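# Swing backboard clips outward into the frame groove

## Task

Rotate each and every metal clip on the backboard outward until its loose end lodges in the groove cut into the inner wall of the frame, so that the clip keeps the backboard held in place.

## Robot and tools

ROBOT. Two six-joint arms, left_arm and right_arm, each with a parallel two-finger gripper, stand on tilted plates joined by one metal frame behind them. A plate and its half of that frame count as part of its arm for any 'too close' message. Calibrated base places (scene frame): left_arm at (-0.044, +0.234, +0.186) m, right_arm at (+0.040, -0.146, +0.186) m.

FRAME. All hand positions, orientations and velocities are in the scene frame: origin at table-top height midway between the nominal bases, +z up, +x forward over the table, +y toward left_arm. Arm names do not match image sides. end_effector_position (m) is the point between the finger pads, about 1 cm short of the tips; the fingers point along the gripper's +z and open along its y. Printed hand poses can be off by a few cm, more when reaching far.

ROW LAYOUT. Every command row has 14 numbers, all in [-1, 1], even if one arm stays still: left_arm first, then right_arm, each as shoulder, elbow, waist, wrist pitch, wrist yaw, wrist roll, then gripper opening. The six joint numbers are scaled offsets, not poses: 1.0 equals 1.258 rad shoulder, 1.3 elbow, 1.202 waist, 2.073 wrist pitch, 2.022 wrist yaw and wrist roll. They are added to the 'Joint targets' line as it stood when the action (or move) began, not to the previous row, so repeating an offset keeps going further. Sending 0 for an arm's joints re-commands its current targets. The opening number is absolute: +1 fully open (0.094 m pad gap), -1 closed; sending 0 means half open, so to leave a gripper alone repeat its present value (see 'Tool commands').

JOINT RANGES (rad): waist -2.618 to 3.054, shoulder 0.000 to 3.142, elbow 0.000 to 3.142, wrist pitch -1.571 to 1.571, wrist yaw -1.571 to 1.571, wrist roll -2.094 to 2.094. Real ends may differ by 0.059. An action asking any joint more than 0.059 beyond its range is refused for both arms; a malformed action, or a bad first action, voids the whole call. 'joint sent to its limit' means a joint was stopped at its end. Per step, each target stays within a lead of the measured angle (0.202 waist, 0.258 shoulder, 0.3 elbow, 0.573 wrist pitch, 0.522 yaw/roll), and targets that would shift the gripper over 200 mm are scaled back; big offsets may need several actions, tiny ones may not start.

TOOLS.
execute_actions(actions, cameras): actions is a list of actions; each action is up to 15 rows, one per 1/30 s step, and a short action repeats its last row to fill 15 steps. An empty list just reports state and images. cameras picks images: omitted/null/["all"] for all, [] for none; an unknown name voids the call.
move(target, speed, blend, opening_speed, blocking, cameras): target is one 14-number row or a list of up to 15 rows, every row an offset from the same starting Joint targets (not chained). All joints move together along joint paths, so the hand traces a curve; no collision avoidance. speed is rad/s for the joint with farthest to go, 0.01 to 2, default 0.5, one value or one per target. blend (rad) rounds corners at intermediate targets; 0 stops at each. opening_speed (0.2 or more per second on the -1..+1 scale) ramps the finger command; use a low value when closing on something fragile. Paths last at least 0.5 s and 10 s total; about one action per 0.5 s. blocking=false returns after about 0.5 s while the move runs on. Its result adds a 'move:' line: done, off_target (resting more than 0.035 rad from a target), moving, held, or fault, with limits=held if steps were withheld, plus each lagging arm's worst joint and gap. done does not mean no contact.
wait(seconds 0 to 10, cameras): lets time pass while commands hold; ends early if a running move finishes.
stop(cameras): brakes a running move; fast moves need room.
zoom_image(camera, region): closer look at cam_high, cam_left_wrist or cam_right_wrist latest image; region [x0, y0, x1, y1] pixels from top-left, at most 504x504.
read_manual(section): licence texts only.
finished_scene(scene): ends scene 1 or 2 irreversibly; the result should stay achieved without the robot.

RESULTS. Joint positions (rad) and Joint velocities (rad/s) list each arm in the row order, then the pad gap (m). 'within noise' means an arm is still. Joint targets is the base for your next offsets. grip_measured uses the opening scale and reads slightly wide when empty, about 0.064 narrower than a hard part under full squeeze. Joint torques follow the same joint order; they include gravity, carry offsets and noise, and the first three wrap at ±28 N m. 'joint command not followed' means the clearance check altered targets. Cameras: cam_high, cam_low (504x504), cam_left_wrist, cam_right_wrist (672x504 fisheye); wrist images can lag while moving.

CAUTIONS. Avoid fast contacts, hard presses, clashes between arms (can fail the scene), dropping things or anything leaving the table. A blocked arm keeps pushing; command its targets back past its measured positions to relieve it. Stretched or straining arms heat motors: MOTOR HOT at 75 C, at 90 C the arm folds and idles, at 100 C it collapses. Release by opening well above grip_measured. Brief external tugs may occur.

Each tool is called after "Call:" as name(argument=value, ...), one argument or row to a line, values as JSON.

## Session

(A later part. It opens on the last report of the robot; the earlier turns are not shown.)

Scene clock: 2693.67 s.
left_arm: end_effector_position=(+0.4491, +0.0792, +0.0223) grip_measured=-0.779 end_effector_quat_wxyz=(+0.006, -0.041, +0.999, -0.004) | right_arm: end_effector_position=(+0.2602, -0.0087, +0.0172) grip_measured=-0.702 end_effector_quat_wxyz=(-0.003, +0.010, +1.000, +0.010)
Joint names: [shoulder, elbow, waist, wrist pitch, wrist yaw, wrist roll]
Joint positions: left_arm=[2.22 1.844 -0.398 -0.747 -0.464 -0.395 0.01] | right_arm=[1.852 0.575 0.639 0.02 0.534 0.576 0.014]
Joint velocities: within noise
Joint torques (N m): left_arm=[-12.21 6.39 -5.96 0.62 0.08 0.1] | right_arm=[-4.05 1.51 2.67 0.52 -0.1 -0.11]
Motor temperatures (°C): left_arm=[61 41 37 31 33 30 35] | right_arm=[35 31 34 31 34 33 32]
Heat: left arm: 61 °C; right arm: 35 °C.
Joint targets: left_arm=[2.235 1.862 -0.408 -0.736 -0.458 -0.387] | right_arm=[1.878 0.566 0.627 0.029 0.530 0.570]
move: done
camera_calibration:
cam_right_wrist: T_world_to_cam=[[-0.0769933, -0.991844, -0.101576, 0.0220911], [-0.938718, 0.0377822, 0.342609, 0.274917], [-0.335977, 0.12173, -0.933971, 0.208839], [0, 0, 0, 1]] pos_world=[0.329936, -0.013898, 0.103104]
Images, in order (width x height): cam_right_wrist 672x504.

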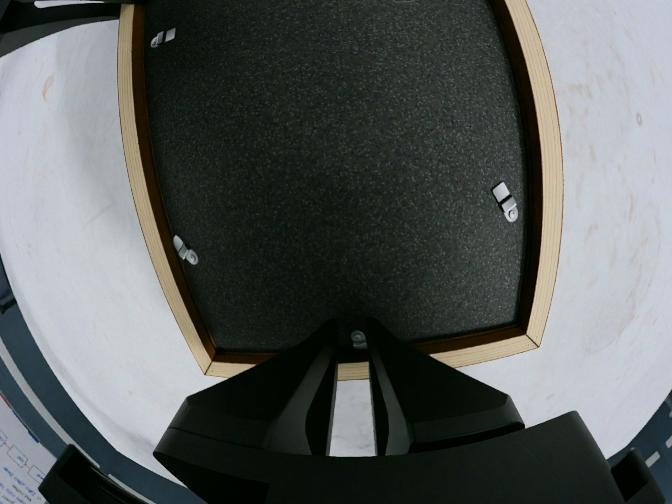

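Call:
move(
  target=[
    [0,0,0,0,0,0,-0.6,0,0,0,0,0,0,-0.7],
    [-0.07,0.0077,-0.0216,-0.0497,-0.0129,-0.0252,-0.6,-0.132,0,0.0765,-0.0926,0.01,0,-0.7],
    [-0.6,0.0077,0.3,-0.0497,-0.0129,-0.0252,-0.6,-0.132,0,0.0765,-0.0926,0.01,0,-0.7],
  ],
  speed=[0.3,0.3,0.6],
)

Scene clock: 2807.43 s.
left_arm: end_effector_position=(+0.5279, +0.3637, +0.3026) grip_measured=-0.603 end_effector_quat_wxyz=(+0.270, -0.313, +0.910, +0.031) | right_arm: end_effector_position=(+0.2578, -0.0090, +0.0470) grip_measured=-0.702 end_effector_quat_wxyz=(-0.007, -0.026, +1.000, +0.015)
Joint names: [shoulder, elbow, waist, wrist pitch, wrist yaw, wrist roll]
Joint positions: left_arm=[1.482 1.861 -0.049 -0.827 -0.478 -0.43 0.019] | right_arm=[1.726 0.575 0.701 -0.144 0.54 0.576 0.014]
Joint velocities: within noise
Joint torques (N m): left_arm=[-11.84 7.64 -1.35 1.29 -0.09 -0.05] | right_arm=[-7.38 2.19 4.74 0.3 0.07 -0.09]
Motor temperatures (°C): left_arm=[63 41 37 31 33 30 35] | right_arm=[35 31 34 31 34 33 31]
Heat: left arm: 63 °C; right arm: 35 °C.
Joint targets: left_arm=[1.480 1.872 -0.047 -0.839 -0.484 -0.438] | right_arm=[1.712 0.566 0.719 -0.163 0.550 0.570]
move: done
camera_calibration:
cam_left_wrist: T_world_to_cam=[[0.581517, -0.812974, 0.030189, -0.0128552], [-0.793312, -0.574894, -0.200384, 0.723502], [0.180262, 0.0925773, -0.979252, 0.263736], [0, 0, 0, 1]] pos_world=[0.533897, 0.38107, 0.40363]
cam_right_wrist: T_world_to_cam=[[-0.00714949, -0.993818, -0.110787, 0.00702655], [-0.93621, -0.0322767, 0.349955, 0.26091], [-0.351368, 0.106222, -0.930192, 0.239536], [0, 0, 0, 1]] pos_world=[0.328482, -0.0100396, 0.132286]

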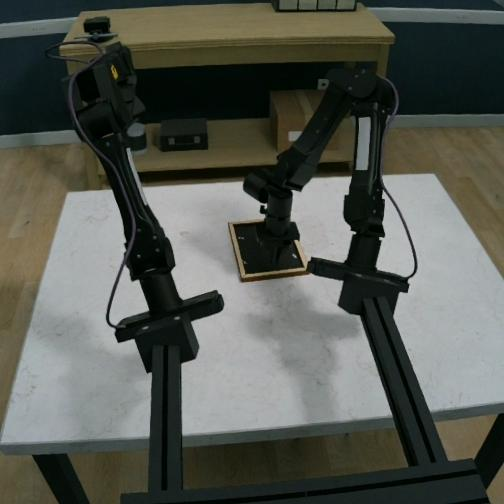

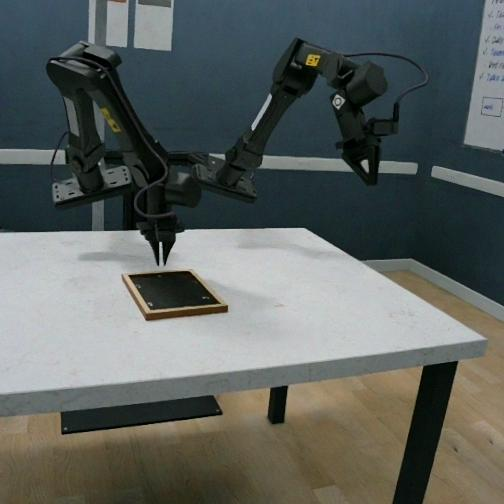

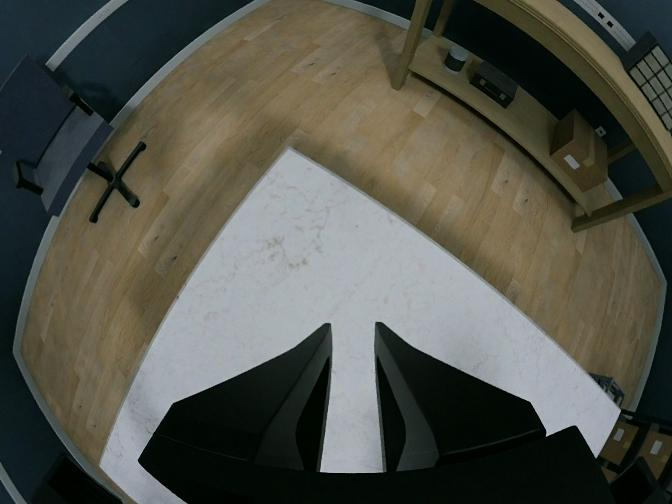

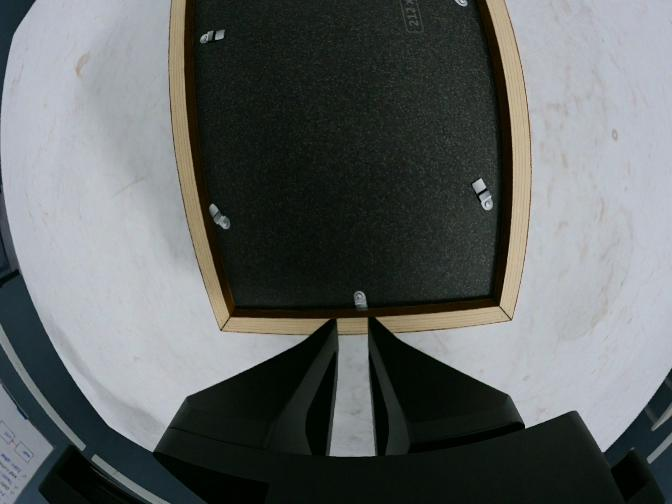

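Call:
zoom_image(
  camera="cam_right_wrist",
  region=[310, 260, 410, 335],
)

Scaled by 5.040 from the camera's 672x504 image, which has a finer 960x720 frame.

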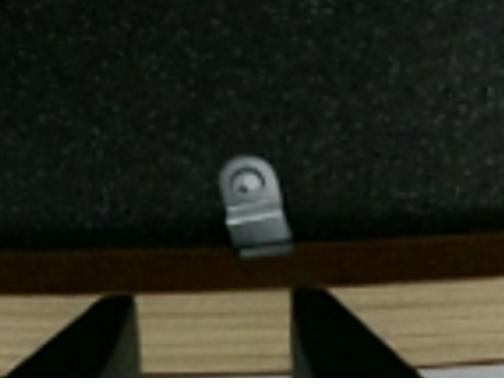

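Call:
move(
  target=[-0.38,-0.66,0,0,0,0,-0.6,0.2122,0.2908,0.0807,-0.0844,0.0272,-0.7913,-0.574],
  speed=0.8,
  cameras=["cam_right_wrist"],
)

Call:
zoom_image(
  camera="cam_right_wrist",
  region=[300, 240, 420, 330],
)

Scene clock: 2844.17 s.
left_arm: end_effector_position=(+0.3197, +0.3330, +0.2110) grip_measured=-0.603 end_effector_quat_wxyz=(+0.102, -0.252, +0.960, +0.069) | right_arm: end_effector_position=(+0.3044, +0.0578, +0.0481) grip_measured=-0.576 end_effector_quat_wxyz=(-0.006, +0.768, -0.641, +0.005)
Joint names: [shoulder, elbow, waist, wrist pitch, wrist yaw, wrist roll]
Joint positions: left_arm=[1.023 1.029 -0.049 -0.833 -0.478 -0.43 0.019] | right_arm=[1.957 0.93 0.793 -0.318 0.603 -1.021 0.02]
Joint velocities: within noise
Joint torques (N m): left_arm=[-8.4 4.59 -0.4 0.78 -0.11 -0.05] | right_arm=[-6.08 4.88 6.3 0.32 0.02 -0.11]
Motor temperatures (°C): left_arm=[68 42 36 33 33 30 33] | right_arm=[36 31 35 31 34 33 31]
Heat: left arm: 68 °C; right arm: 36 °C.
Joint targets: left_arm=[1.002 1.014 -0.047 -0.840 -0.484 -0.438] | right_arm=[1.979 0.944 0.816 -0.337 0.605 -1.030]
move: done
camera_calibration:
cam_right_wrist: T_world_to_cam=[[0.990285, 0.12217, -0.0664127, -0.296408], [0.137499, -0.93154, 0.33664, 0.0320705], [-0.0207387, -0.342501, -0.939288, 0.175595], [0, 0, 0, 1]] pos_world=[0.29276, 0.126229, 0.134453]
Images, in order (width x height): cam_right_wrist 672x504.

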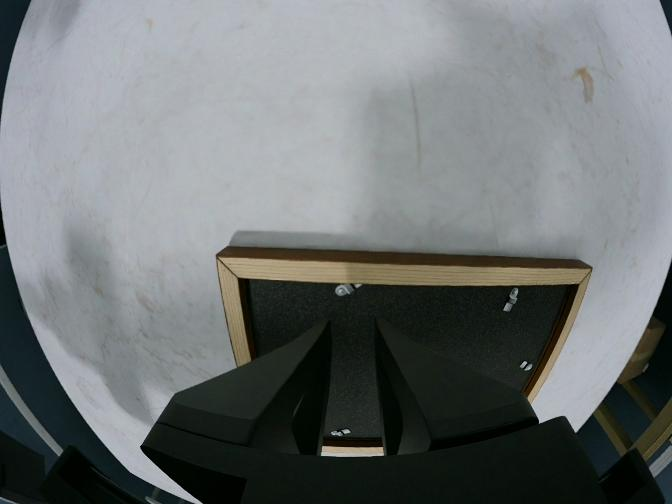

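Scaled by 4.200 from the camera's 672x504 image, which has a finer 960x720 frame.

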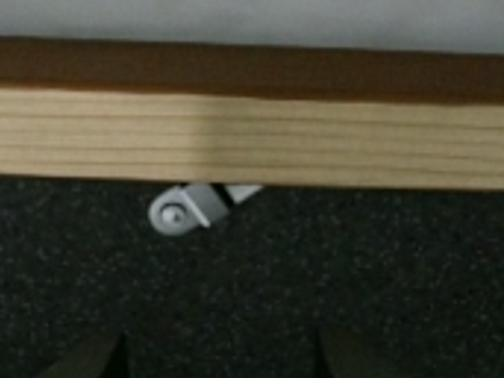

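Call:
move(
  target=[-0.32,-0.16,0,0,0,0,-0.6,0.0517,0.0015,-0.0374,0.0504,-0.0064,-0.0079,-0.574],
  speed=0.5,
  cameras=["cam_right_wrist"],
)

Call:
zoom_image(
  camera="cam_right_wrist",
  region=[300, 260, 420, 350],
)

Scene clock: 2879.17 s.
left_arm: end_effector_position=(+0.2698, +0.3454, +0.2531) grip_measured=-0.603 end_effector_quat_wxyz=(+0.196, -0.287, +0.937, +0.048) | right_arm: end_effector_position=(+0.2999, +0.0626, +0.0305) grip_measured=-0.576 end_effector_quat_wxyz=(-0.005, +0.769, -0.639, +0.007)
Joint names: [shoulder, elbow, waist, wrist pitch, wrist yaw, wrist roll]
Joint positions: left_arm=[0.61 0.825 -0.049 -0.833 -0.478 -0.43 0.019] | right_arm=[2.022 0.93 0.781 -0.247 0.603 -1.038 0.02]
Joint velocities: within noise
Joint torques (N m): left_arm=[-3.73 4.83 0.44 1.13 -0.1 -0.06] | right_arm=[-6.16 4.78 3.84 0.57 -0.08 -0.12]
Motor temperatures (°C): left_arm=[62 39 35 32 33 30 33] | right_arm=[36 32 36 31 34 33 31]
Heat: left arm: 62 °C; right arm: 36 °C.
Joint targets: left_arm=[0.600 0.806 -0.047 -0.839 -0.484 -0.438] | right_arm=[2.044 0.946 0.771 -0.233 0.593 -1.046]
move: done
camera_calibration:
cam_right_wrist: T_world_to_cam=[[0.98993, 0.125171, -0.0661085, -0.293748], [0.140297, -0.929713, 0.340515, 0.0419685], [-0.0188392, -0.346361, -0.937912, 0.160255], [0, 0, 0, 1]] pos_world=[0.287921, 0.131294, 0.116595]
Images, in order (width x height): cam_right_wrist 672x504.

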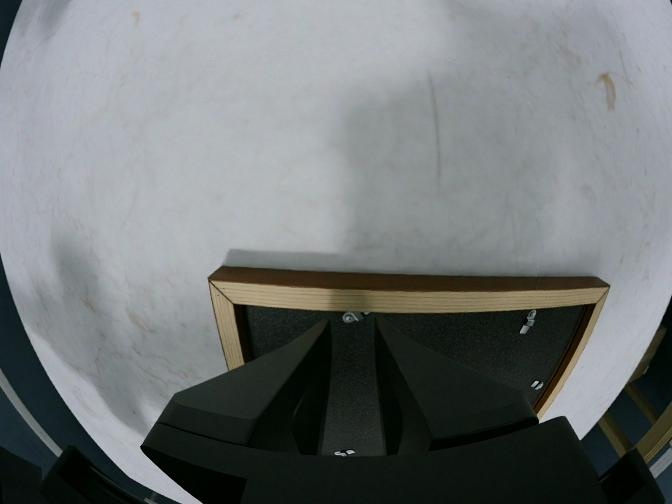

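Scaled by 4.200 from the camera's 672x504 image, which has a finer 960x720 frame.

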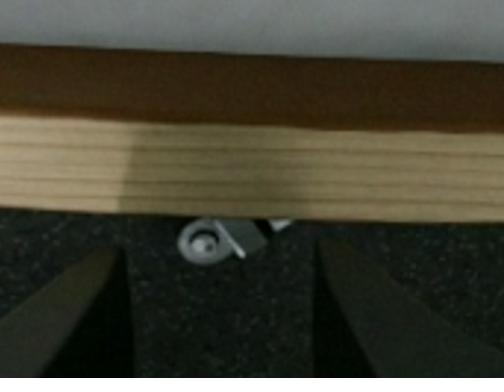

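Call:
move(
  target=[0,0,0,0,0,0,-0.6,0.0306,0,-0.0175,0.0246,-0.004,-0.0124,-0.489],
  speed=0.1,
  cameras=["cam_right_wrist"],
)

Call:
zoom_image(
  camera="cam_right_wrist",
  region=[300, 260, 420, 350],
)

Scene clock: 2899.30 s.
left_arm: end_effector_position=(+0.2698, +0.3454, +0.2531) grip_measured=-0.603 end_effector_quat_wxyz=(+0.196, -0.287, +0.937, +0.048) | right_arm: end_effector_position=(+0.2993, +0.0624, +0.0239) grip_measured=-0.491 end_effector_quat_wxyz=(-0.003, +0.773, -0.634, +0.008)
Joint names: [shoulder, elbow, waist, wrist pitch, wrist yaw, wrist roll]
Joint positions: left_arm=[0.61 0.825 -0.049 -0.833 -0.478 -0.43 0.019] | right_arm=[2.043 0.931 0.771 -0.224 0.603 -1.061 0.024]
Joint velocities: within noise
Joint torques (N m): left_arm=[-3.71 4.88 0.43 1.13 -0.11 -0.05] | right_arm=[-4.74 4.85 3.26 0.84 -0.16 -0.13]
Motor temperatures (°C): left_arm=[59 39 35 33 33 30 32] | right_arm=[37 32 35 31 34 33 31]
Heat: left arm: 59 °C; right arm: 37 °C.
Joint targets: left_arm=[0.600 0.806 -0.047 -0.839 -0.484 -0.438] | right_arm=[2.083 0.946 0.750 -0.182 0.584 -1.071]
move: off_target (right_arm); right_arm: the wrist pitch is farthest, 0.042 rad from its target
camera_calibration:
cam_right_wrist: T_world_to_cam=[[0.988102, 0.138112, -0.0676725, -0.293854], [0.153051, -0.926355, 0.344154, 0.0400237], [-0.0151571, -0.350416, -0.936471, 0.153107], [0, 0, 0, 1]] pos_world=[0.286553, 0.131312, 0.10972]
Images, in order (width x height): cam_right_wrist 672x504.

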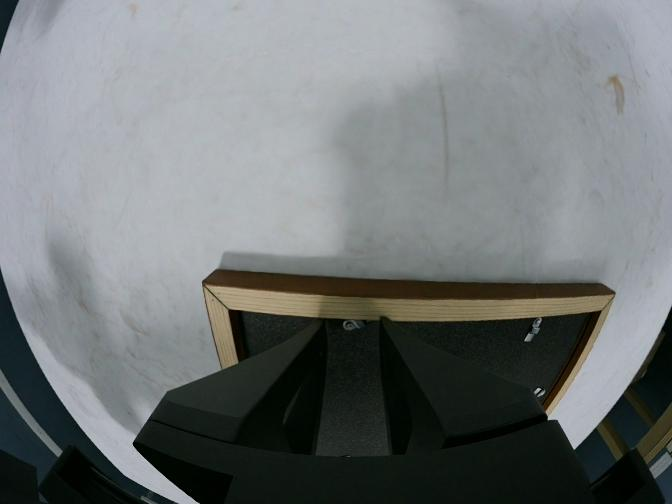

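Scaled by 4.200 from the camera's 672x504 image, which has a finer 960x720 frame.

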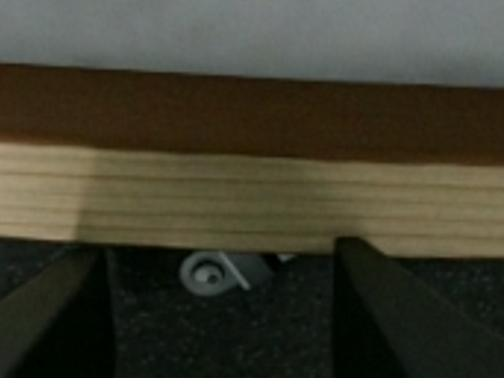

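Call:
move(
  target=[
    [0,0,0,0,0,0,-0.6,-0.0548,-0.0023,0.0333,-0.0304,0.0109,0.0524,-0.489],
    [0,0,0,0,0,0,-0.6,-0.0012,-0.0023,-0.0033,0,0.0015,0.0435,-0.489],
  ],
  speed=[0.2,0.1],
  cameras=["cam_right_wrist"],
)

Call:
zoom_image(
  camera="cam_right_wrist",
  region=[300, 260, 420, 350],
)

Scene clock: 2915.53 s.
left_arm: end_effector_position=(+0.2698, +0.3454, +0.2531) grip_measured=-0.603 end_effector_quat_wxyz=(+0.196, -0.287, +0.937, +0.048) | right_arm: end_effector_position=(+0.3008, +0.0594, +0.0178) grip_measured=-0.491 end_effector_quat_wxyz=(+0.000, +0.742, -0.670, +0.010)
Joint names: [shoulder, elbow, waist, wrist pitch, wrist yaw, wrist roll]
Joint positions: left_arm=[0.61 0.825 -0.049 -0.833 -0.478 -0.43 0.019] | right_arm=[2.057 0.931 0.755 -0.205 0.606 -0.981 0.024]
Joint velocities: within noise
Joint torques (N m): left_arm=[-3.7 4.83 0.46 1.13 -0.09 -0.06] | right_arm=[-6.37 4.36 4.08 0.64 -0.19 -0.03]
Motor temperatures (°C): left_arm=[58 39 35 33 33 30 32] | right_arm=[36 32 35 31 34 33 31]
Heat: left arm: 58 °C; right arm: 36 °C.
Joint targets: left_arm=[0.600 0.806 -0.047 -0.839 -0.484 -0.438] | right_arm=[2.081 0.943 0.746 -0.182 0.587 -0.983]
move: done
camera_calibration:
cam_right_wrist: T_world_to_cam=[[0.996839, 0.0427379, -0.0669698, -0.292324], [0.0635869, -0.934559, 0.350081, 0.0664047], [-0.0476255, -0.353233, -0.934322, 0.156222], [0, 0, 0, 1]] pos_world=[0.294618, 0.129735, 0.103138]
Images, in order (width x height): cam_right_wrist 672x504.

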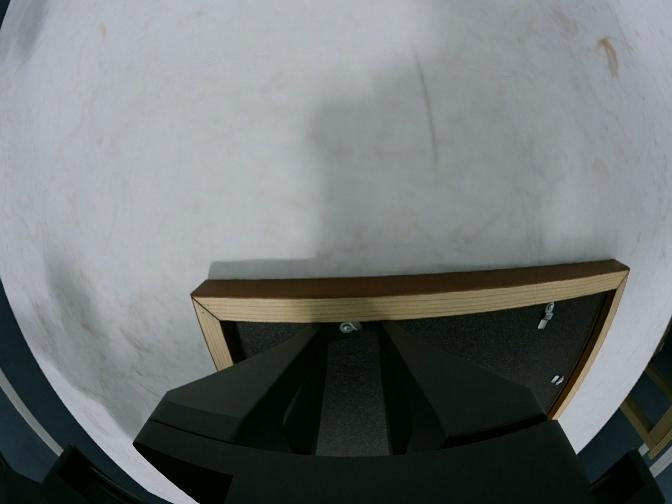

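Scaled by 4.200 from the camera's 672x504 image, which has a finer 960x720 frame.

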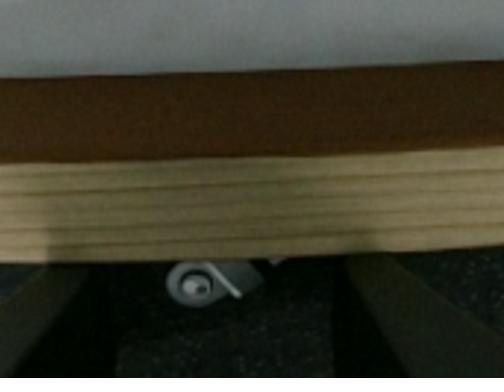

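Call:
move(
  target=[0,0,0,0,0,0,-0.6,0,0,0,0,0,0,-1],
  opening_speed=0.2,
  cameras=["cam_right_wrist"],
)

Call:
zoom_image(
  camera="cam_right_wrist",
  region=[300, 260, 420, 350],
)

Scene clock: 2927.90 s.
left_arm: end_effector_position=(+0.2698, +0.3454, +0.2531) grip_measured=-0.603 end_effector_quat_wxyz=(+0.196, -0.287, +0.937, +0.048) | right_arm: end_effector_position=(+0.3001, +0.0592, +0.0179) grip_measured=-0.947 end_effector_quat_wxyz=(+0.001, +0.743, -0.670, +0.009)
Joint names: [shoulder, elbow, waist, wrist pitch, wrist yaw, wrist roll]
Joint positions: left_arm=[0.61 0.825 -0.049 -0.833 -0.478 -0.43 0.019] | right_arm=[2.057 0.932 0.755 -0.21 0.604 -0.981 0.002]
Joint velocities: within noise
Joint torques (N m): left_arm=[-3.7 4.85 0.46 1.14 -0.1 -0.05] | right_arm=[-6.16 4.29 3.92 0.69 -0.13 -0.07]
Motor temperatures (°C): left_arm=[57 39 35 33 33 30 32] | right_arm=[36 32 35 31 34 33 31]
Heat: left arm: 57 °C; right arm: 36 °C.
Joint targets: left_arm=[0.600 0.806 -0.047 -0.839 -0.484 -0.438] | right_arm=[2.081 0.943 0.746 -0.182 0.587 -0.983]
move: done
camera_calibration:
cam_right_wrist: T_world_to_cam=[[0.996495, 0.0448041, -0.0706447, -0.291576], [0.066843, -0.934224, 0.350368, 0.0652457], [-0.0503001, -0.353862, -0.933944, 0.157012], [0, 0, 0, 1]] pos_world=[0.294091, 0.129579, 0.103183]
Images, in order (width x height): cam_right_wrist 672x504.

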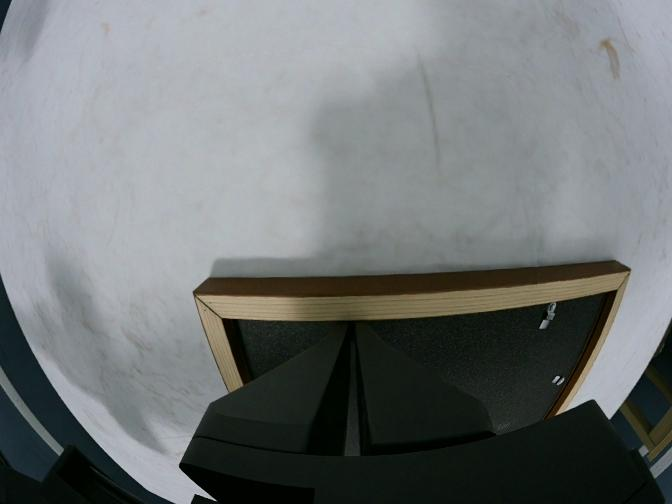

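Scaled by 4.200 from the camera's 672x504 image, which has a finer 960x720 frame.

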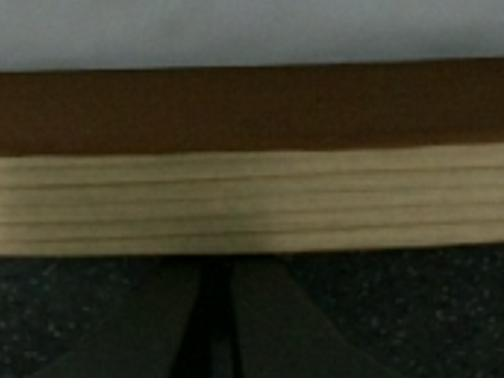

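Call:
move(
  target=[
    [0,0,0,0,0,0,-0.6,0,0,0,0,0,0,-0.7],
    [0,0,0,0,0,0,-0.6,-0.0628,0,0.0408,-0.0439,0.006,0.015,-0.7],
  ],
  speed=0.3,
  cameras=["cam_right_wrist"],
)

Call:
zoom_image(
  camera="cam_right_wrist",
  region=[300, 250, 420, 340],
)

Scene clock: 2936.27 s.
left_arm: end_effector_position=(+0.2698, +0.3454, +0.2531) grip_measured=-0.603 end_effector_quat_wxyz=(+0.196, -0.287, +0.937, +0.048) | right_arm: end_effector_position=(+0.3014, +0.0601, +0.0303) grip_measured=-0.702 end_effector_quat_wxyz=(-0.002, +0.742, -0.670, +0.007)
Joint names: [shoulder, elbow, waist, wrist pitch, wrist yaw, wrist roll]
Joint positions: left_arm=[0.61 0.825 -0.049 -0.833 -0.478 -0.43 0.019] | right_arm=[2.019 0.932 0.774 -0.253 0.603 -0.962 0.014]
Joint velocities: within noise
Joint torques (N m): left_arm=[-3.71 4.83 0.44 1.14 -0.11 -0.05] | right_arm=[-10.14 4.67 6.32 0.31 -0.03 0.07]
Motor temperatures (°C): left_arm=[57 38 35 33 33 30 32] | right_arm=[37 32 35 31 34 33 32]
Heat: left arm: 57 °C; right arm: 37 °C.
Joint targets: left_arm=[0.600 0.806 -0.047 -0.839 -0.484 -0.438] | right_arm=[2.002 0.943 0.795 -0.273 0.600 -0.953]
move: done
camera_calibration:
cam_right_wrist: T_world_to_cam=[[0.99667, 0.0439286, -0.0686992, -0.292039], [0.0649625, -0.936965, 0.34333, 0.0625993], [-0.0492868, -0.34665, -0.936699, 0.168317], [0, 0, 0, 1]] pos_world=[0.295296, 0.129829, 0.116108]
Images, in order (width x height): cam_right_wrist 672x504.

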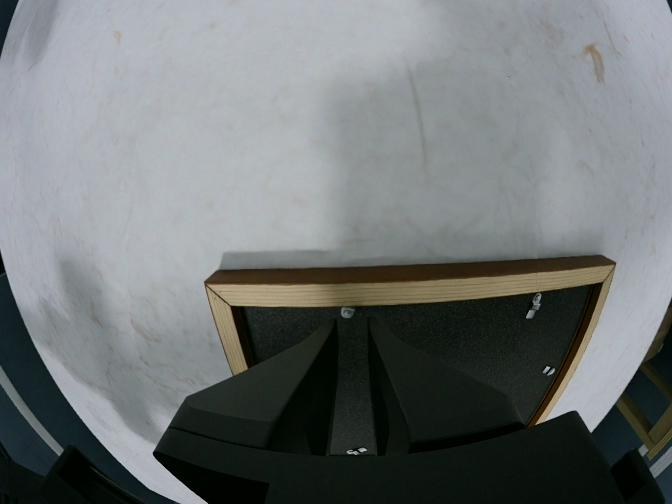

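Scaled by 4.200 from the camera's 672x504 image, which has a finer 960x720 frame.

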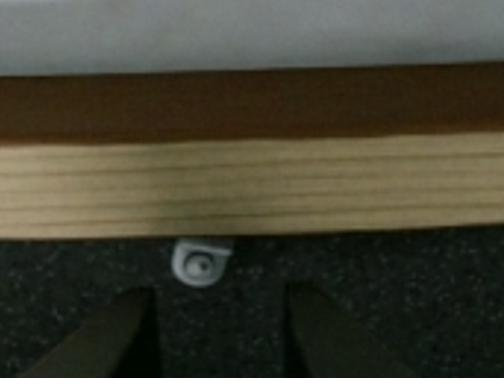

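Call:
move(
  target=[0,0,0,0,0,0,-0.6,0.0636,-0.0023,-0.0391,0.0434,-0.006,-0.0638,-0.76],
  speed=0.1,
  cameras=["cam_right_wrist"],
)

Call:
zoom_image(
  camera="cam_right_wrist",
  region=[300, 260, 420, 350],
)

Scene clock: 2988.73 s.
left_arm: end_effector_position=(+0.2698, +0.3454, +0.2531) grip_measured=-0.603 end_effector_quat_wxyz=(+0.196, -0.287, +0.937, +0.048) | right_arm: end_effector_position=(+0.3006, +0.0630, +0.0237) grip_measured=-0.758 end_effector_quat_wxyz=(-0.005, +0.776, -0.631, +0.008)
Joint names: [shoulder, elbow, waist, wrist pitch, wrist yaw, wrist roll]
Joint positions: left_arm=[0.61 0.825 -0.049 -0.833 -0.478 -0.43 0.019] | right_arm=[2.043 0.932 0.77 -0.219 0.603 -1.073 0.011]
Joint velocities: within noise
Joint torques (N m): left_arm=[-3.7 4.83 0.43 1.14 -0.11 -0.06] | right_arm=[-4.85 4.08 3.1 0.79 -0.17 -0.1]
Motor temperatures (°C): left_arm=[56 38 34 34 33 30 31] | right_arm=[38 32 37 31 34 33 31]
Heat: left arm: 56 °C; right arm: 38 °C.
Joint targets: left_arm=[0.600 0.806 -0.047 -0.839 -0.484 -0.438] | right_arm=[2.082 0.940 0.748 -0.183 0.587 -1.082]
move: off_target (right_arm); right_arm: the shoulder is farthest, 0.039 rad from its target
camera_calibration:
cam_right_wrist: T_world_to_cam=[[0.987217, 0.145794, -0.0644016, -0.295504], [0.159084, -0.926164, 0.341926, 0.0386641], [-0.00979547, -0.3478, -0.937517, 0.151404], [0, 0, 0, 1]] pos_world=[0.287058, 0.131551, 0.109693]
Images, in order (width x height): cam_right_wrist 672x504.

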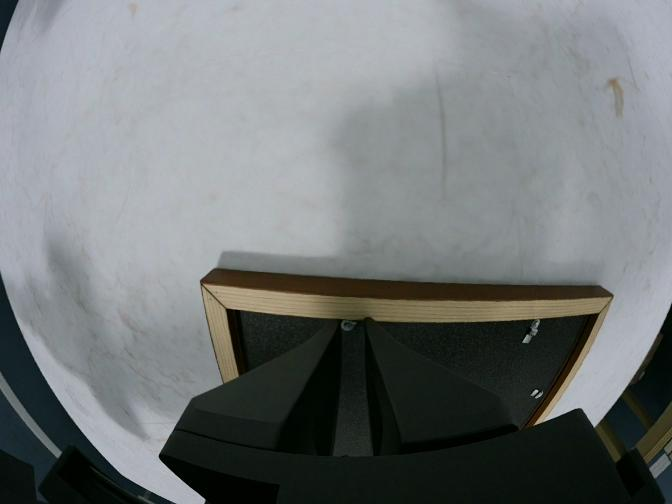

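Scaled by 4.200 from the camera's 672x504 image, which has a finer 960x720 frame.

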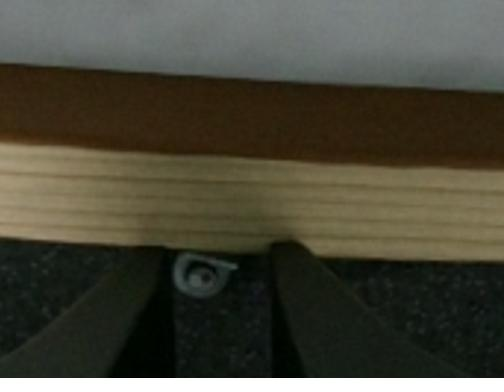

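Call:
move(
  target=[
    [0,0,0,0,0,0,-0.6,-0.0588,-0.0231,0.0358,-0.0306,0.0114,0.0178,-0.76],
    [0,0,0,0,0,0,-0.6,-0.002,-0.0231,-0.0008,0.0012,0.0005,-0.0005,-0.76],
  ],
  speed=[0.2,0.1],
  cameras=["cam_right_wrist"],
)

Call:
zoom_image(
  camera="cam_right_wrist",
  region=[300, 260, 420, 350],
)

Scene clock: 3006.27 s.
left_arm: end_effector_position=(+0.2698, +0.3454, +0.2531) grip_measured=-0.603 end_effector_quat_wxyz=(+0.196, -0.287, +0.937, +0.048) | right_arm: end_effector_position=(+0.2983, +0.0593, +0.0185) grip_measured=-0.759 end_effector_quat_wxyz=(+0.000, +0.774, -0.633, +0.010)
Joint names: [shoulder, elbow, waist, wrist pitch, wrist yaw, wrist roll]
Joint positions: left_arm=[0.61 0.825 -0.049 -0.833 -0.478 -0.43 0.019] | right_arm=[2.054 0.922 0.759 -0.202 0.605 -1.074 0.011]
Joint velocities: within noise
Joint torques (N m): left_arm=[-3.73 4.81 0.46 1.14 -0.09 -0.06] | right_arm=[-5.91 2.33 3.79 0.64 -0.16 -0.1]
Motor temperatures (°C): left_arm=[55 38 34 34 33 30 31] | right_arm=[37 32 36 31 34 33 31]
Heat: left arm: 55 °C; right arm: 37 °C.
Joint targets: left_arm=[0.600 0.806 -0.047 -0.839 -0.484 -0.438] | right_arm=[2.080 0.910 0.747 -0.181 0.588 -1.083]
move: done
camera_calibration:
cam_right_wrist: T_world_to_cam=[[0.987818, 0.139544, -0.0688764, -0.292745], [0.154912, -0.923845, 0.350018, 0.0383128], [-0.0147884, -0.356424, -0.934207, 0.14712], [0, 0, 0, 1]] pos_world=[0.285419, 0.128683, 0.103867]
Images, in order (width x height): cam_right_wrist 672x504.

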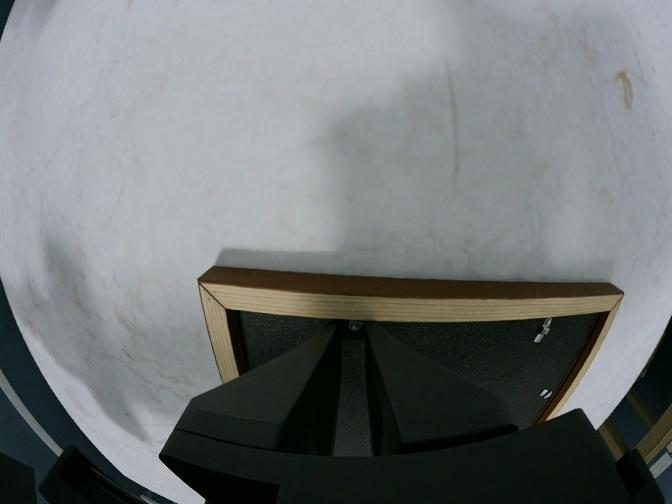

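Scaled by 4.200 from the camera's 672x504 image, which has a finer 960x720 frame.

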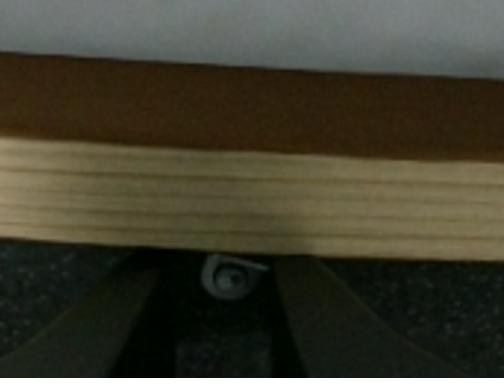

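Call:
move(
  target=[
    [0,0,0,0,0,0,-0.6,0.002,0,0,0.002,0,0,-1],
    [0,0,0,0,0,0,-0.6,0.002,0,0,0.002,0,0,-0.7],
    [0,0,0,0,0,0,-0.6,-0.0628,0,0.0408,-0.0439,0.01,0.015,-0.7],
  ],
  opening_speed=0.25,
  speed=0.3,
  cameras=["cam_right_wrist"],
)

Call:
zoom_image(
  camera="cam_right_wrist",
  region=[300, 250, 420, 340],
)

Scene clock: 3019.97 s.
left_arm: end_effector_position=(+0.2698, +0.3454, +0.2531) grip_measured=-0.603 end_effector_quat_wxyz=(+0.196, -0.287, +0.937, +0.048) | right_arm: end_effector_position=(+0.2993, +0.0574, +0.0299) grip_measured=-0.702 end_effector_quat_wxyz=(+0.001, +0.776, -0.631, +0.011)
Joint names: [shoulder, elbow, waist, wrist pitch, wrist yaw, wrist roll]
Joint positions: left_arm=[0.61 0.825 -0.049 -0.833 -0.478 -0.43 0.019] | right_arm=[2.017 0.922 0.775 -0.251 0.611 -1.061 0.014]
Joint velocities: within noise
Joint torques (N m): left_arm=[-3.69 4.83 0.44 1.14 -0.1 -0.05] | right_arm=[-10.03 2.5 6.38 0.25 0.03 0.1]
Motor temperatures (°C): left_arm=[55 38 34 34 33 30 31] | right_arm=[37 32 35 31 34 33 31]
Heat: left arm: 55 °C; right arm: 37 °C.
Joint targets: left_arm=[0.600 0.806 -0.047 -0.839 -0.484 -0.438] | right_arm=[2.001 0.910 0.796 -0.272 0.609 -1.053]
move: done
camera_calibration:
cam_right_wrist: T_world_to_cam=[[0.98683, 0.146301, -0.0690129, -0.292831], [0.161318, -0.921643, 0.352917, 0.030336], [-0.0119731, -0.359402, -0.933106, 0.156394], [0, 0, 0, 1]] pos_world=[0.285953, 0.127009, 0.115017]
Images, in order (width x height): cam_right_wrist 672x504.

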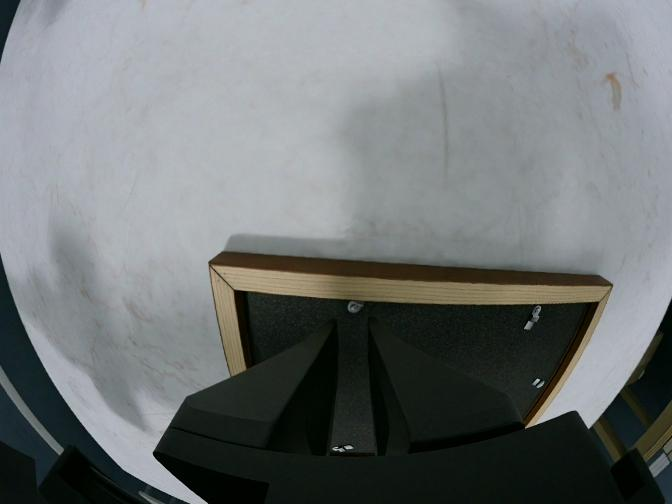

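Scaled by 4.200 from the camera's 672x504 image, which has a finer 960x720 frame.

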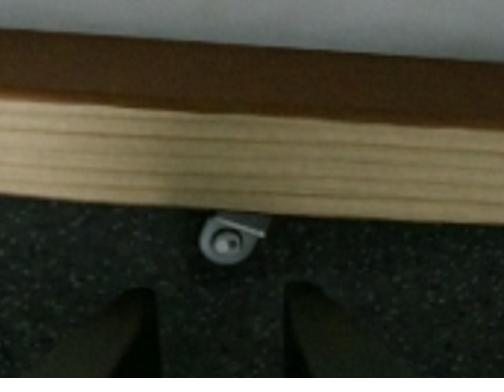

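Call:
move(
  target=[0,0,0,0,0,0,-0.6,0.0684,0.0262,-0.0408,0.042,-0.0094,-0.0198,-0.74],
  speed=0.1,
  cameras=["cam_right_wrist"],
)

Call:
zoom_image(
  camera="cam_right_wrist",
  region=[300, 260, 420, 350],
)

Scene clock: 3058.60 s.
left_arm: end_effector_position=(+0.2698, +0.3454, +0.2531) grip_measured=-0.603 end_effector_quat_wxyz=(+0.196, -0.287, +0.937, +0.048) | right_arm: end_effector_position=(+0.2971, +0.0600, +0.0196) grip_measured=-0.739 end_effector_quat_wxyz=(+0.003, +0.780, -0.626, +0.009)
Joint names: [shoulder, elbow, waist, wrist pitch, wrist yaw, wrist roll]
Joint positions: left_arm=[0.61 0.825 -0.049 -0.833 -0.478 -0.43 0.019] | right_arm=[2.055 0.928 0.764 -0.217 0.605 -1.084 0.012]
Joint velocities: within noise
Joint torques (N m): left_arm=[-3.7 4.83 0.46 1.14 -0.1 -0.06] | right_arm=[-5.56 4.67 3.29 0.74 -0.14 -0.07]
Motor temperatures (°C): left_arm=[54 38 34 34 33 30 31] | right_arm=[41 32 37 31 34 33 31]
Heat: left arm: 54 °C; right arm: 41 °C.
Joint targets: left_arm=[0.600 0.806 -0.047 -0.839 -0.484 -0.438] | right_arm=[2.087 0.944 0.747 -0.185 0.590 -1.093]
move: done
camera_calibration:
cam_right_wrist: T_world_to_cam=[[0.984555, 0.158502, -0.0743596, -0.291678], [0.174622, -0.919639, 0.351811, 0.0326685], [-0.0126215, -0.359362, -0.933113, 0.147938], [0, 0, 0, 1]] pos_world=[0.283335, 0.129438, 0.104861]
Images, in order (width x height): cam_right_wrist 672x504.

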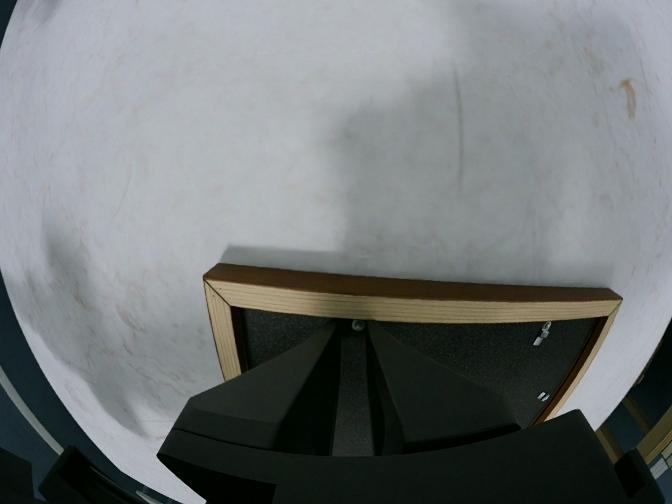

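Scaled by 4.200 from the camera's 672x504 image, which has a finer 960x720 frame.

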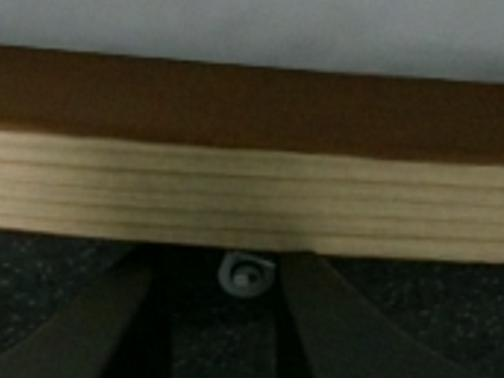

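Call:
move(
  target=[
    [0,0,0,0,0,0,-0.6,-0.0485,0.0038,0.0316,-0.0306,0.0119,0.0094,-0.66],
    [0,0,0,0,0,0,-0.6,0.0016,0.0038,-0.0017,-0.0024,-0.0005,-0.0054,-0.66],
  ],
  speed=[0.2,0.1],
  cameras=["cam_right_wrist"],
)

Call:
zoom_image(
  camera="cam_right_wrist",
  region=[300, 260, 420, 350],
)

Scene clock: 3083.57 s.
left_arm: end_effector_position=(+0.2698, +0.3454, +0.2531) grip_measured=-0.603 end_effector_quat_wxyz=(+0.196, -0.287, +0.937, +0.048) | right_arm: end_effector_position=(+0.3011, +0.0593, +0.0177) grip_measured=-0.662 end_effector_quat_wxyz=(+0.003, +0.780, -0.626, +0.012)
Joint names: [shoulder, elbow, waist, wrist pitch, wrist yaw, wrist roll]
Joint positions: left_arm=[0.61 0.825 -0.049 -0.833 -0.478 -0.43 0.019] | right_arm=[2.061 0.937 0.756 -0.213 0.61 -1.094 0.016]
Joint velocities: within noise
Joint torques (N m): left_arm=[-3.7 4.83 0.47 1.13 -0.1 -0.06] | right_arm=[-5.75 4.45 3.84 0.62 -0.19 -0.11]
Motor temperatures (°C): left_arm=[54 38 34 34 33 30 31] | right_arm=[39 32 36 31 34 33 31]
Heat: left arm: 54 °C; right arm: 39 °C.
Joint targets: left_arm=[0.600 0.806 -0.047 -0.839 -0.484 -0.438] | right_arm=[2.089 0.949 0.745 -0.190 0.589 -1.104]
move: done
camera_calibration:
cam_right_wrist: T_world_to_cam=[[0.985036, 0.157496, -0.0699859, -0.29579], [0.172159, -0.918119, 0.356958, 0.0325661], [-0.00803588, -0.363665, -0.931495, 0.144735], [0, 0, 0, 1]] pos_world=[0.28692, 0.12912, 0.102494]
Images, in order (width x height): cam_right_wrist 672x504.

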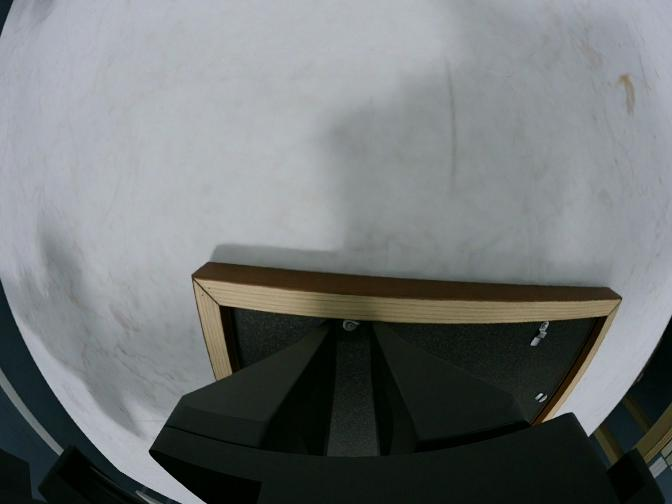

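Scaled by 4.200 from the camera's 672x504 image, which has a finer 960x720 frame.

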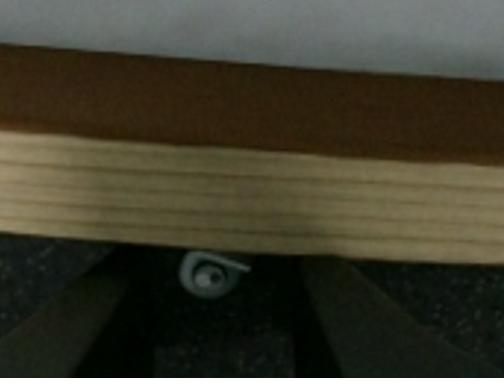

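Call:
move(
  target=[0,0,0,0,0,0,-0.6,0.002,0,0,0.002,0,0,-1],
  opening_speed=0.25,
  speed=0.3,
  cameras=[],
)

Call:
move(
  target=[0,0,0,0,0,0,-0.6,0,0,0,0,0,0,-0.66],
  opening_speed=0.5,
  speed=0.3,
  cameras=["cam_right_wrist"],
)

Call:
zoom_image(
  camera="cam_right_wrist",
  region=[300, 260, 420, 350],
)

Scene clock: 3094.07 s.
left_arm: end_effector_position=(+0.2698, +0.3454, +0.2531) grip_measured=-0.603 end_effector_quat_wxyz=(+0.196, -0.287, +0.937, +0.048) | right_arm: end_effector_position=(+0.3005, +0.0592, +0.0177) grip_measured=-0.939 end_effector_quat_wxyz=(+0.003, +0.781, -0.625, +0.011)
Joint names: [shoulder, elbow, waist, wrist pitch, wrist yaw, wrist roll]
Joint positions: left_arm=[0.61 0.825 -0.049 -0.833 -0.478 -0.43 0.019] | right_arm=[2.061 0.937 0.756 -0.215 0.609 -1.095 0.003]
Joint velocities: within noise
Joint torques (N m): left_arm=[-3.7 4.85 0.43 1.14 -0.09 -0.05] | right_arm=[-5.68 4.33 3.84 0.69 -0.17 -0.07]
Motor temperatures (°C): left_arm=[53 38 34 34 33 30 31] | right_arm=[39 32 36 31 34 33 31]
Heat: left arm: 53 °C; right arm: 39 °C.
Joint targets: left_arm=[0.600 0.806 -0.047 -0.839 -0.484 -0.438] | right_arm=[2.091 0.949 0.745 -0.185 0.589 -1.104]
move: done
No camera images: "cameras" was empty.

Scene clock: 3094.97 s.
left_arm: end_effector_position=(+0.2698, +0.3454, +0.2531) grip_measured=-0.603 end_effector_quat_wxyz=(+0.196, -0.287, +0.937, +0.048) | right_arm: end_effector_position=(+0.3039, +0.0599, +0.0178) grip_measured=-0.662 end_effector_quat_wxyz=(-0.001, +0.779, -0.627, +0.016)
Joint names: [shoulder, elbow, waist, wrist pitch, wrist yaw, wrist roll]
Joint positions: left_arm=[0.61 0.825 -0.049 -0.833 -0.478 -0.43 0.019] | right_arm=[2.061 0.938 0.756 -0.204 0.617 -1.096 0.016]
Joint velocities: within noise
Joint torques (N m): left_arm=[-3.71 4.83 0.44 1.13 -0.1 -0.05] | right_arm=[-5.67 4.22 3.95 0.64 -0.24 -0.11]
Motor temperatures (°C): left_arm=[53 38 34 34 33 30 31] | right_arm=[39 32 36 31 34 33 31]
Heat: left arm: 53 °C; right arm: 39 °C.
Joint targets: left_arm=[0.600 0.806 -0.047 -0.839 -0.484 -0.438] | right_arm=[2.091 0.949 0.745 -0.185 0.589 -1.104]
move: done
camera_calibration:
cam_right_wrist: T_world_to_cam=[[0.986277, 0.154124, -0.0591857, -0.299021], [0.165095, -0.918754, 0.358656, 0.0347478], [0.000900297, -0.363505, -0.931592, 0.142431], [0, 0, 0, 1]] pos_world=[0.289052, 0.129785, 0.102527]
Images, in order (width x height): cam_right_wrist 672x504.

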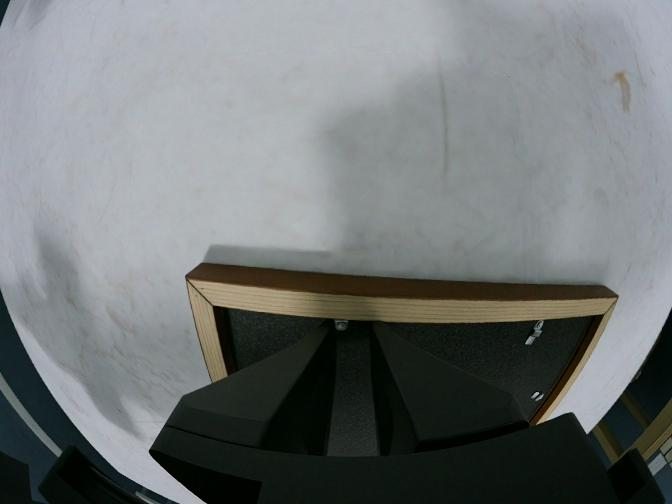

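Scaled by 4.200 from the camera's 672x504 image, which has a finer 960x720 frame.

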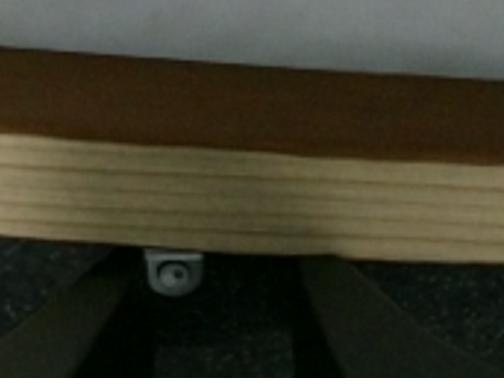

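Call:
move(
  target=[
    [0,0,0,0,0,0,-0.6,0,0,0,0,0,0,-0.5],
    [0,0,0,0,0,0,-0.6,-0.085,0,0.0408,-0.0539,0.01,0.015,-0.5],
  ],
  opening_speed=1.0,
  speed=0.3,
  cameras=["cam_right_wrist"],
)

Call:
zoom_image(
  camera="cam_right_wrist",
  region=[300, 250, 420, 340],
)

Scene clock: 3107.57 s.
left_arm: end_effector_position=(+0.2698, +0.3454, +0.2531) grip_measured=-0.603 end_effector_quat_wxyz=(+0.196, -0.287, +0.937, +0.048) | right_arm: end_effector_position=(+0.3073, +0.0569, +0.0356) grip_measured=-0.502 end_effector_quat_wxyz=(-0.002, +0.780, -0.625, +0.014)
Joint names: [shoulder, elbow, waist, wrist pitch, wrist yaw, wrist roll]
Joint positions: left_arm=[0.61 0.825 -0.049 -0.833 -0.478 -0.43 0.019] | right_arm=[1.999 0.938 0.773 -0.277 0.616 -1.082 0.023]
Joint velocities: within noise
Joint torques (N m): left_arm=[-3.7 4.86 0.46 1.14 -0.1 -0.05] | right_arm=[-9.66 4.56 6.23 0.21 -0.04 0.12]
Motor temperatures (°C): left_arm=[53 38 34 34 33 30 31] | right_arm=[39 32 36 31 34 33 31]
Heat: left arm: 53 °C; right arm: 39 °C.
Joint targets: left_arm=[0.600 0.806 -0.047 -0.839 -0.484 -0.438] | right_arm=[1.984 0.949 0.794 -0.297 0.609 -1.073]
move: done
camera_calibration:
cam_right_wrist: T_world_to_cam=[[0.985304, 0.159533, -0.061041, -0.300767], [0.170812, -0.919464, 0.354132, 0.0234675], [0.000370879, -0.359354, -0.933201, 0.157861], [0, 0, 0, 1]] pos_world=[0.29228, 0.126288, 0.120646]
Images, in order (width x height): cam_right_wrist 672x504.

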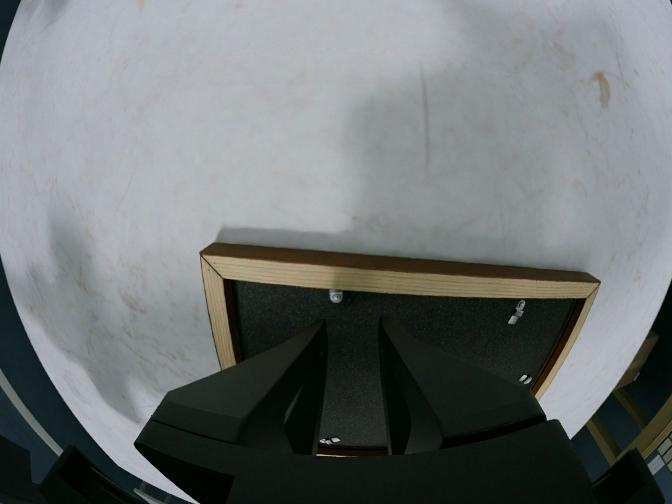

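Scaled by 4.200 from the camera's 672x504 image, which has a finer 960x720 frame.

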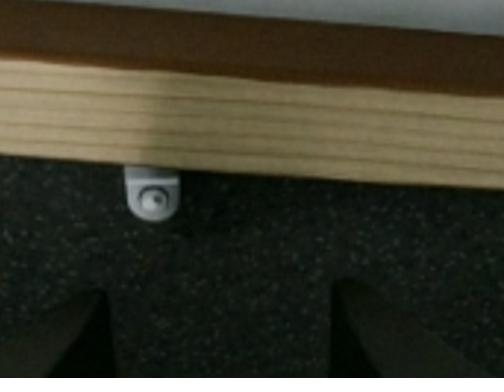

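Call:
move(
  target=[
    [0,0,0,0,0,0,-0.6,-0.0477,0,0.0283,-0.0386,0.003,0.0114,-0.5],
    [0,0,0,0,0,0,-0.6,-0.3347,-0.22,-0.3253,0.0383,-0.0722,0.6409,-0.5],
  ],
  speed=[0.4,0.8],
  blend=0.03,
  cameras=["cam_right_wrist"],
)

Call:
zoom_image(
  camera="cam_right_wrist",
  region=[300, 250, 420, 340],
)

Scene clock: 3158.57 s.
left_arm: end_effector_position=(+0.2698, +0.3454, +0.2531) grip_measured=-0.603 end_effector_quat_wxyz=(+0.196, -0.287, +0.937, +0.048) | right_arm: end_effector_position=(+0.3270, -0.0715, +0.0476) grip_measured=-0.502 end_effector_quat_wxyz=(+0.002, -0.050, +0.999, +0.002)
Joint names: [shoulder, elbow, waist, wrist pitch, wrist yaw, wrist roll]
Joint positions: left_arm=[0.61 0.825 -0.049 -0.833 -0.478 -0.43 0.019] | right_arm=[1.581 0.675 0.411 -0.233 0.47 0.214 0.023]
Joint velocities: within noise
Joint torques (N m): left_arm=[-3.73 4.83 0.44 1.14 -0.1 -0.06] | right_arm=[-8.77 2.62 2 0.61 -0.07 0.08]
Motor temperatures (°C): left_arm=[52 38 33 34 33 30 30] | right_arm=[42 33 37 31 34 33 31]
Heat: left arm: 52 °C; right arm: 42 °C.
Joint targets: left_arm=[0.600 0.806 -0.047 -0.839 -0.484 -0.438] | right_arm=[1.563 0.663 0.403 -0.218 0.463 0.223]
move: done
camera_calibration:
cam_right_wrist: T_world_to_cam=[[0.0428558, -0.995421, -0.0854477, -0.0722665], [-0.940149, -0.0691195, 0.33368, 0.322851], [-0.338058, 0.0660334, -0.938806, 0.264293], [0, 0, 0, 1]] pos_world=[0.395971, -0.0670724, 0.134216]
Images, in order (width x height): cam_right_wrist 672x504.

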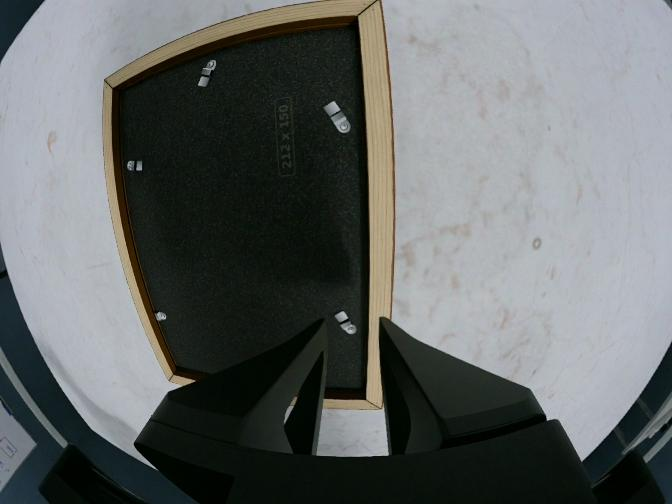

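Scaled by 4.200 from the camera's 672x504 image, which has a finer 960x720 frame.

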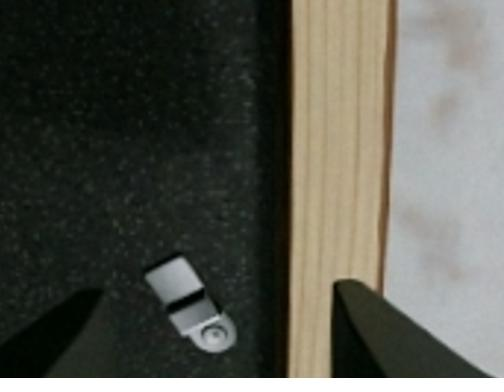

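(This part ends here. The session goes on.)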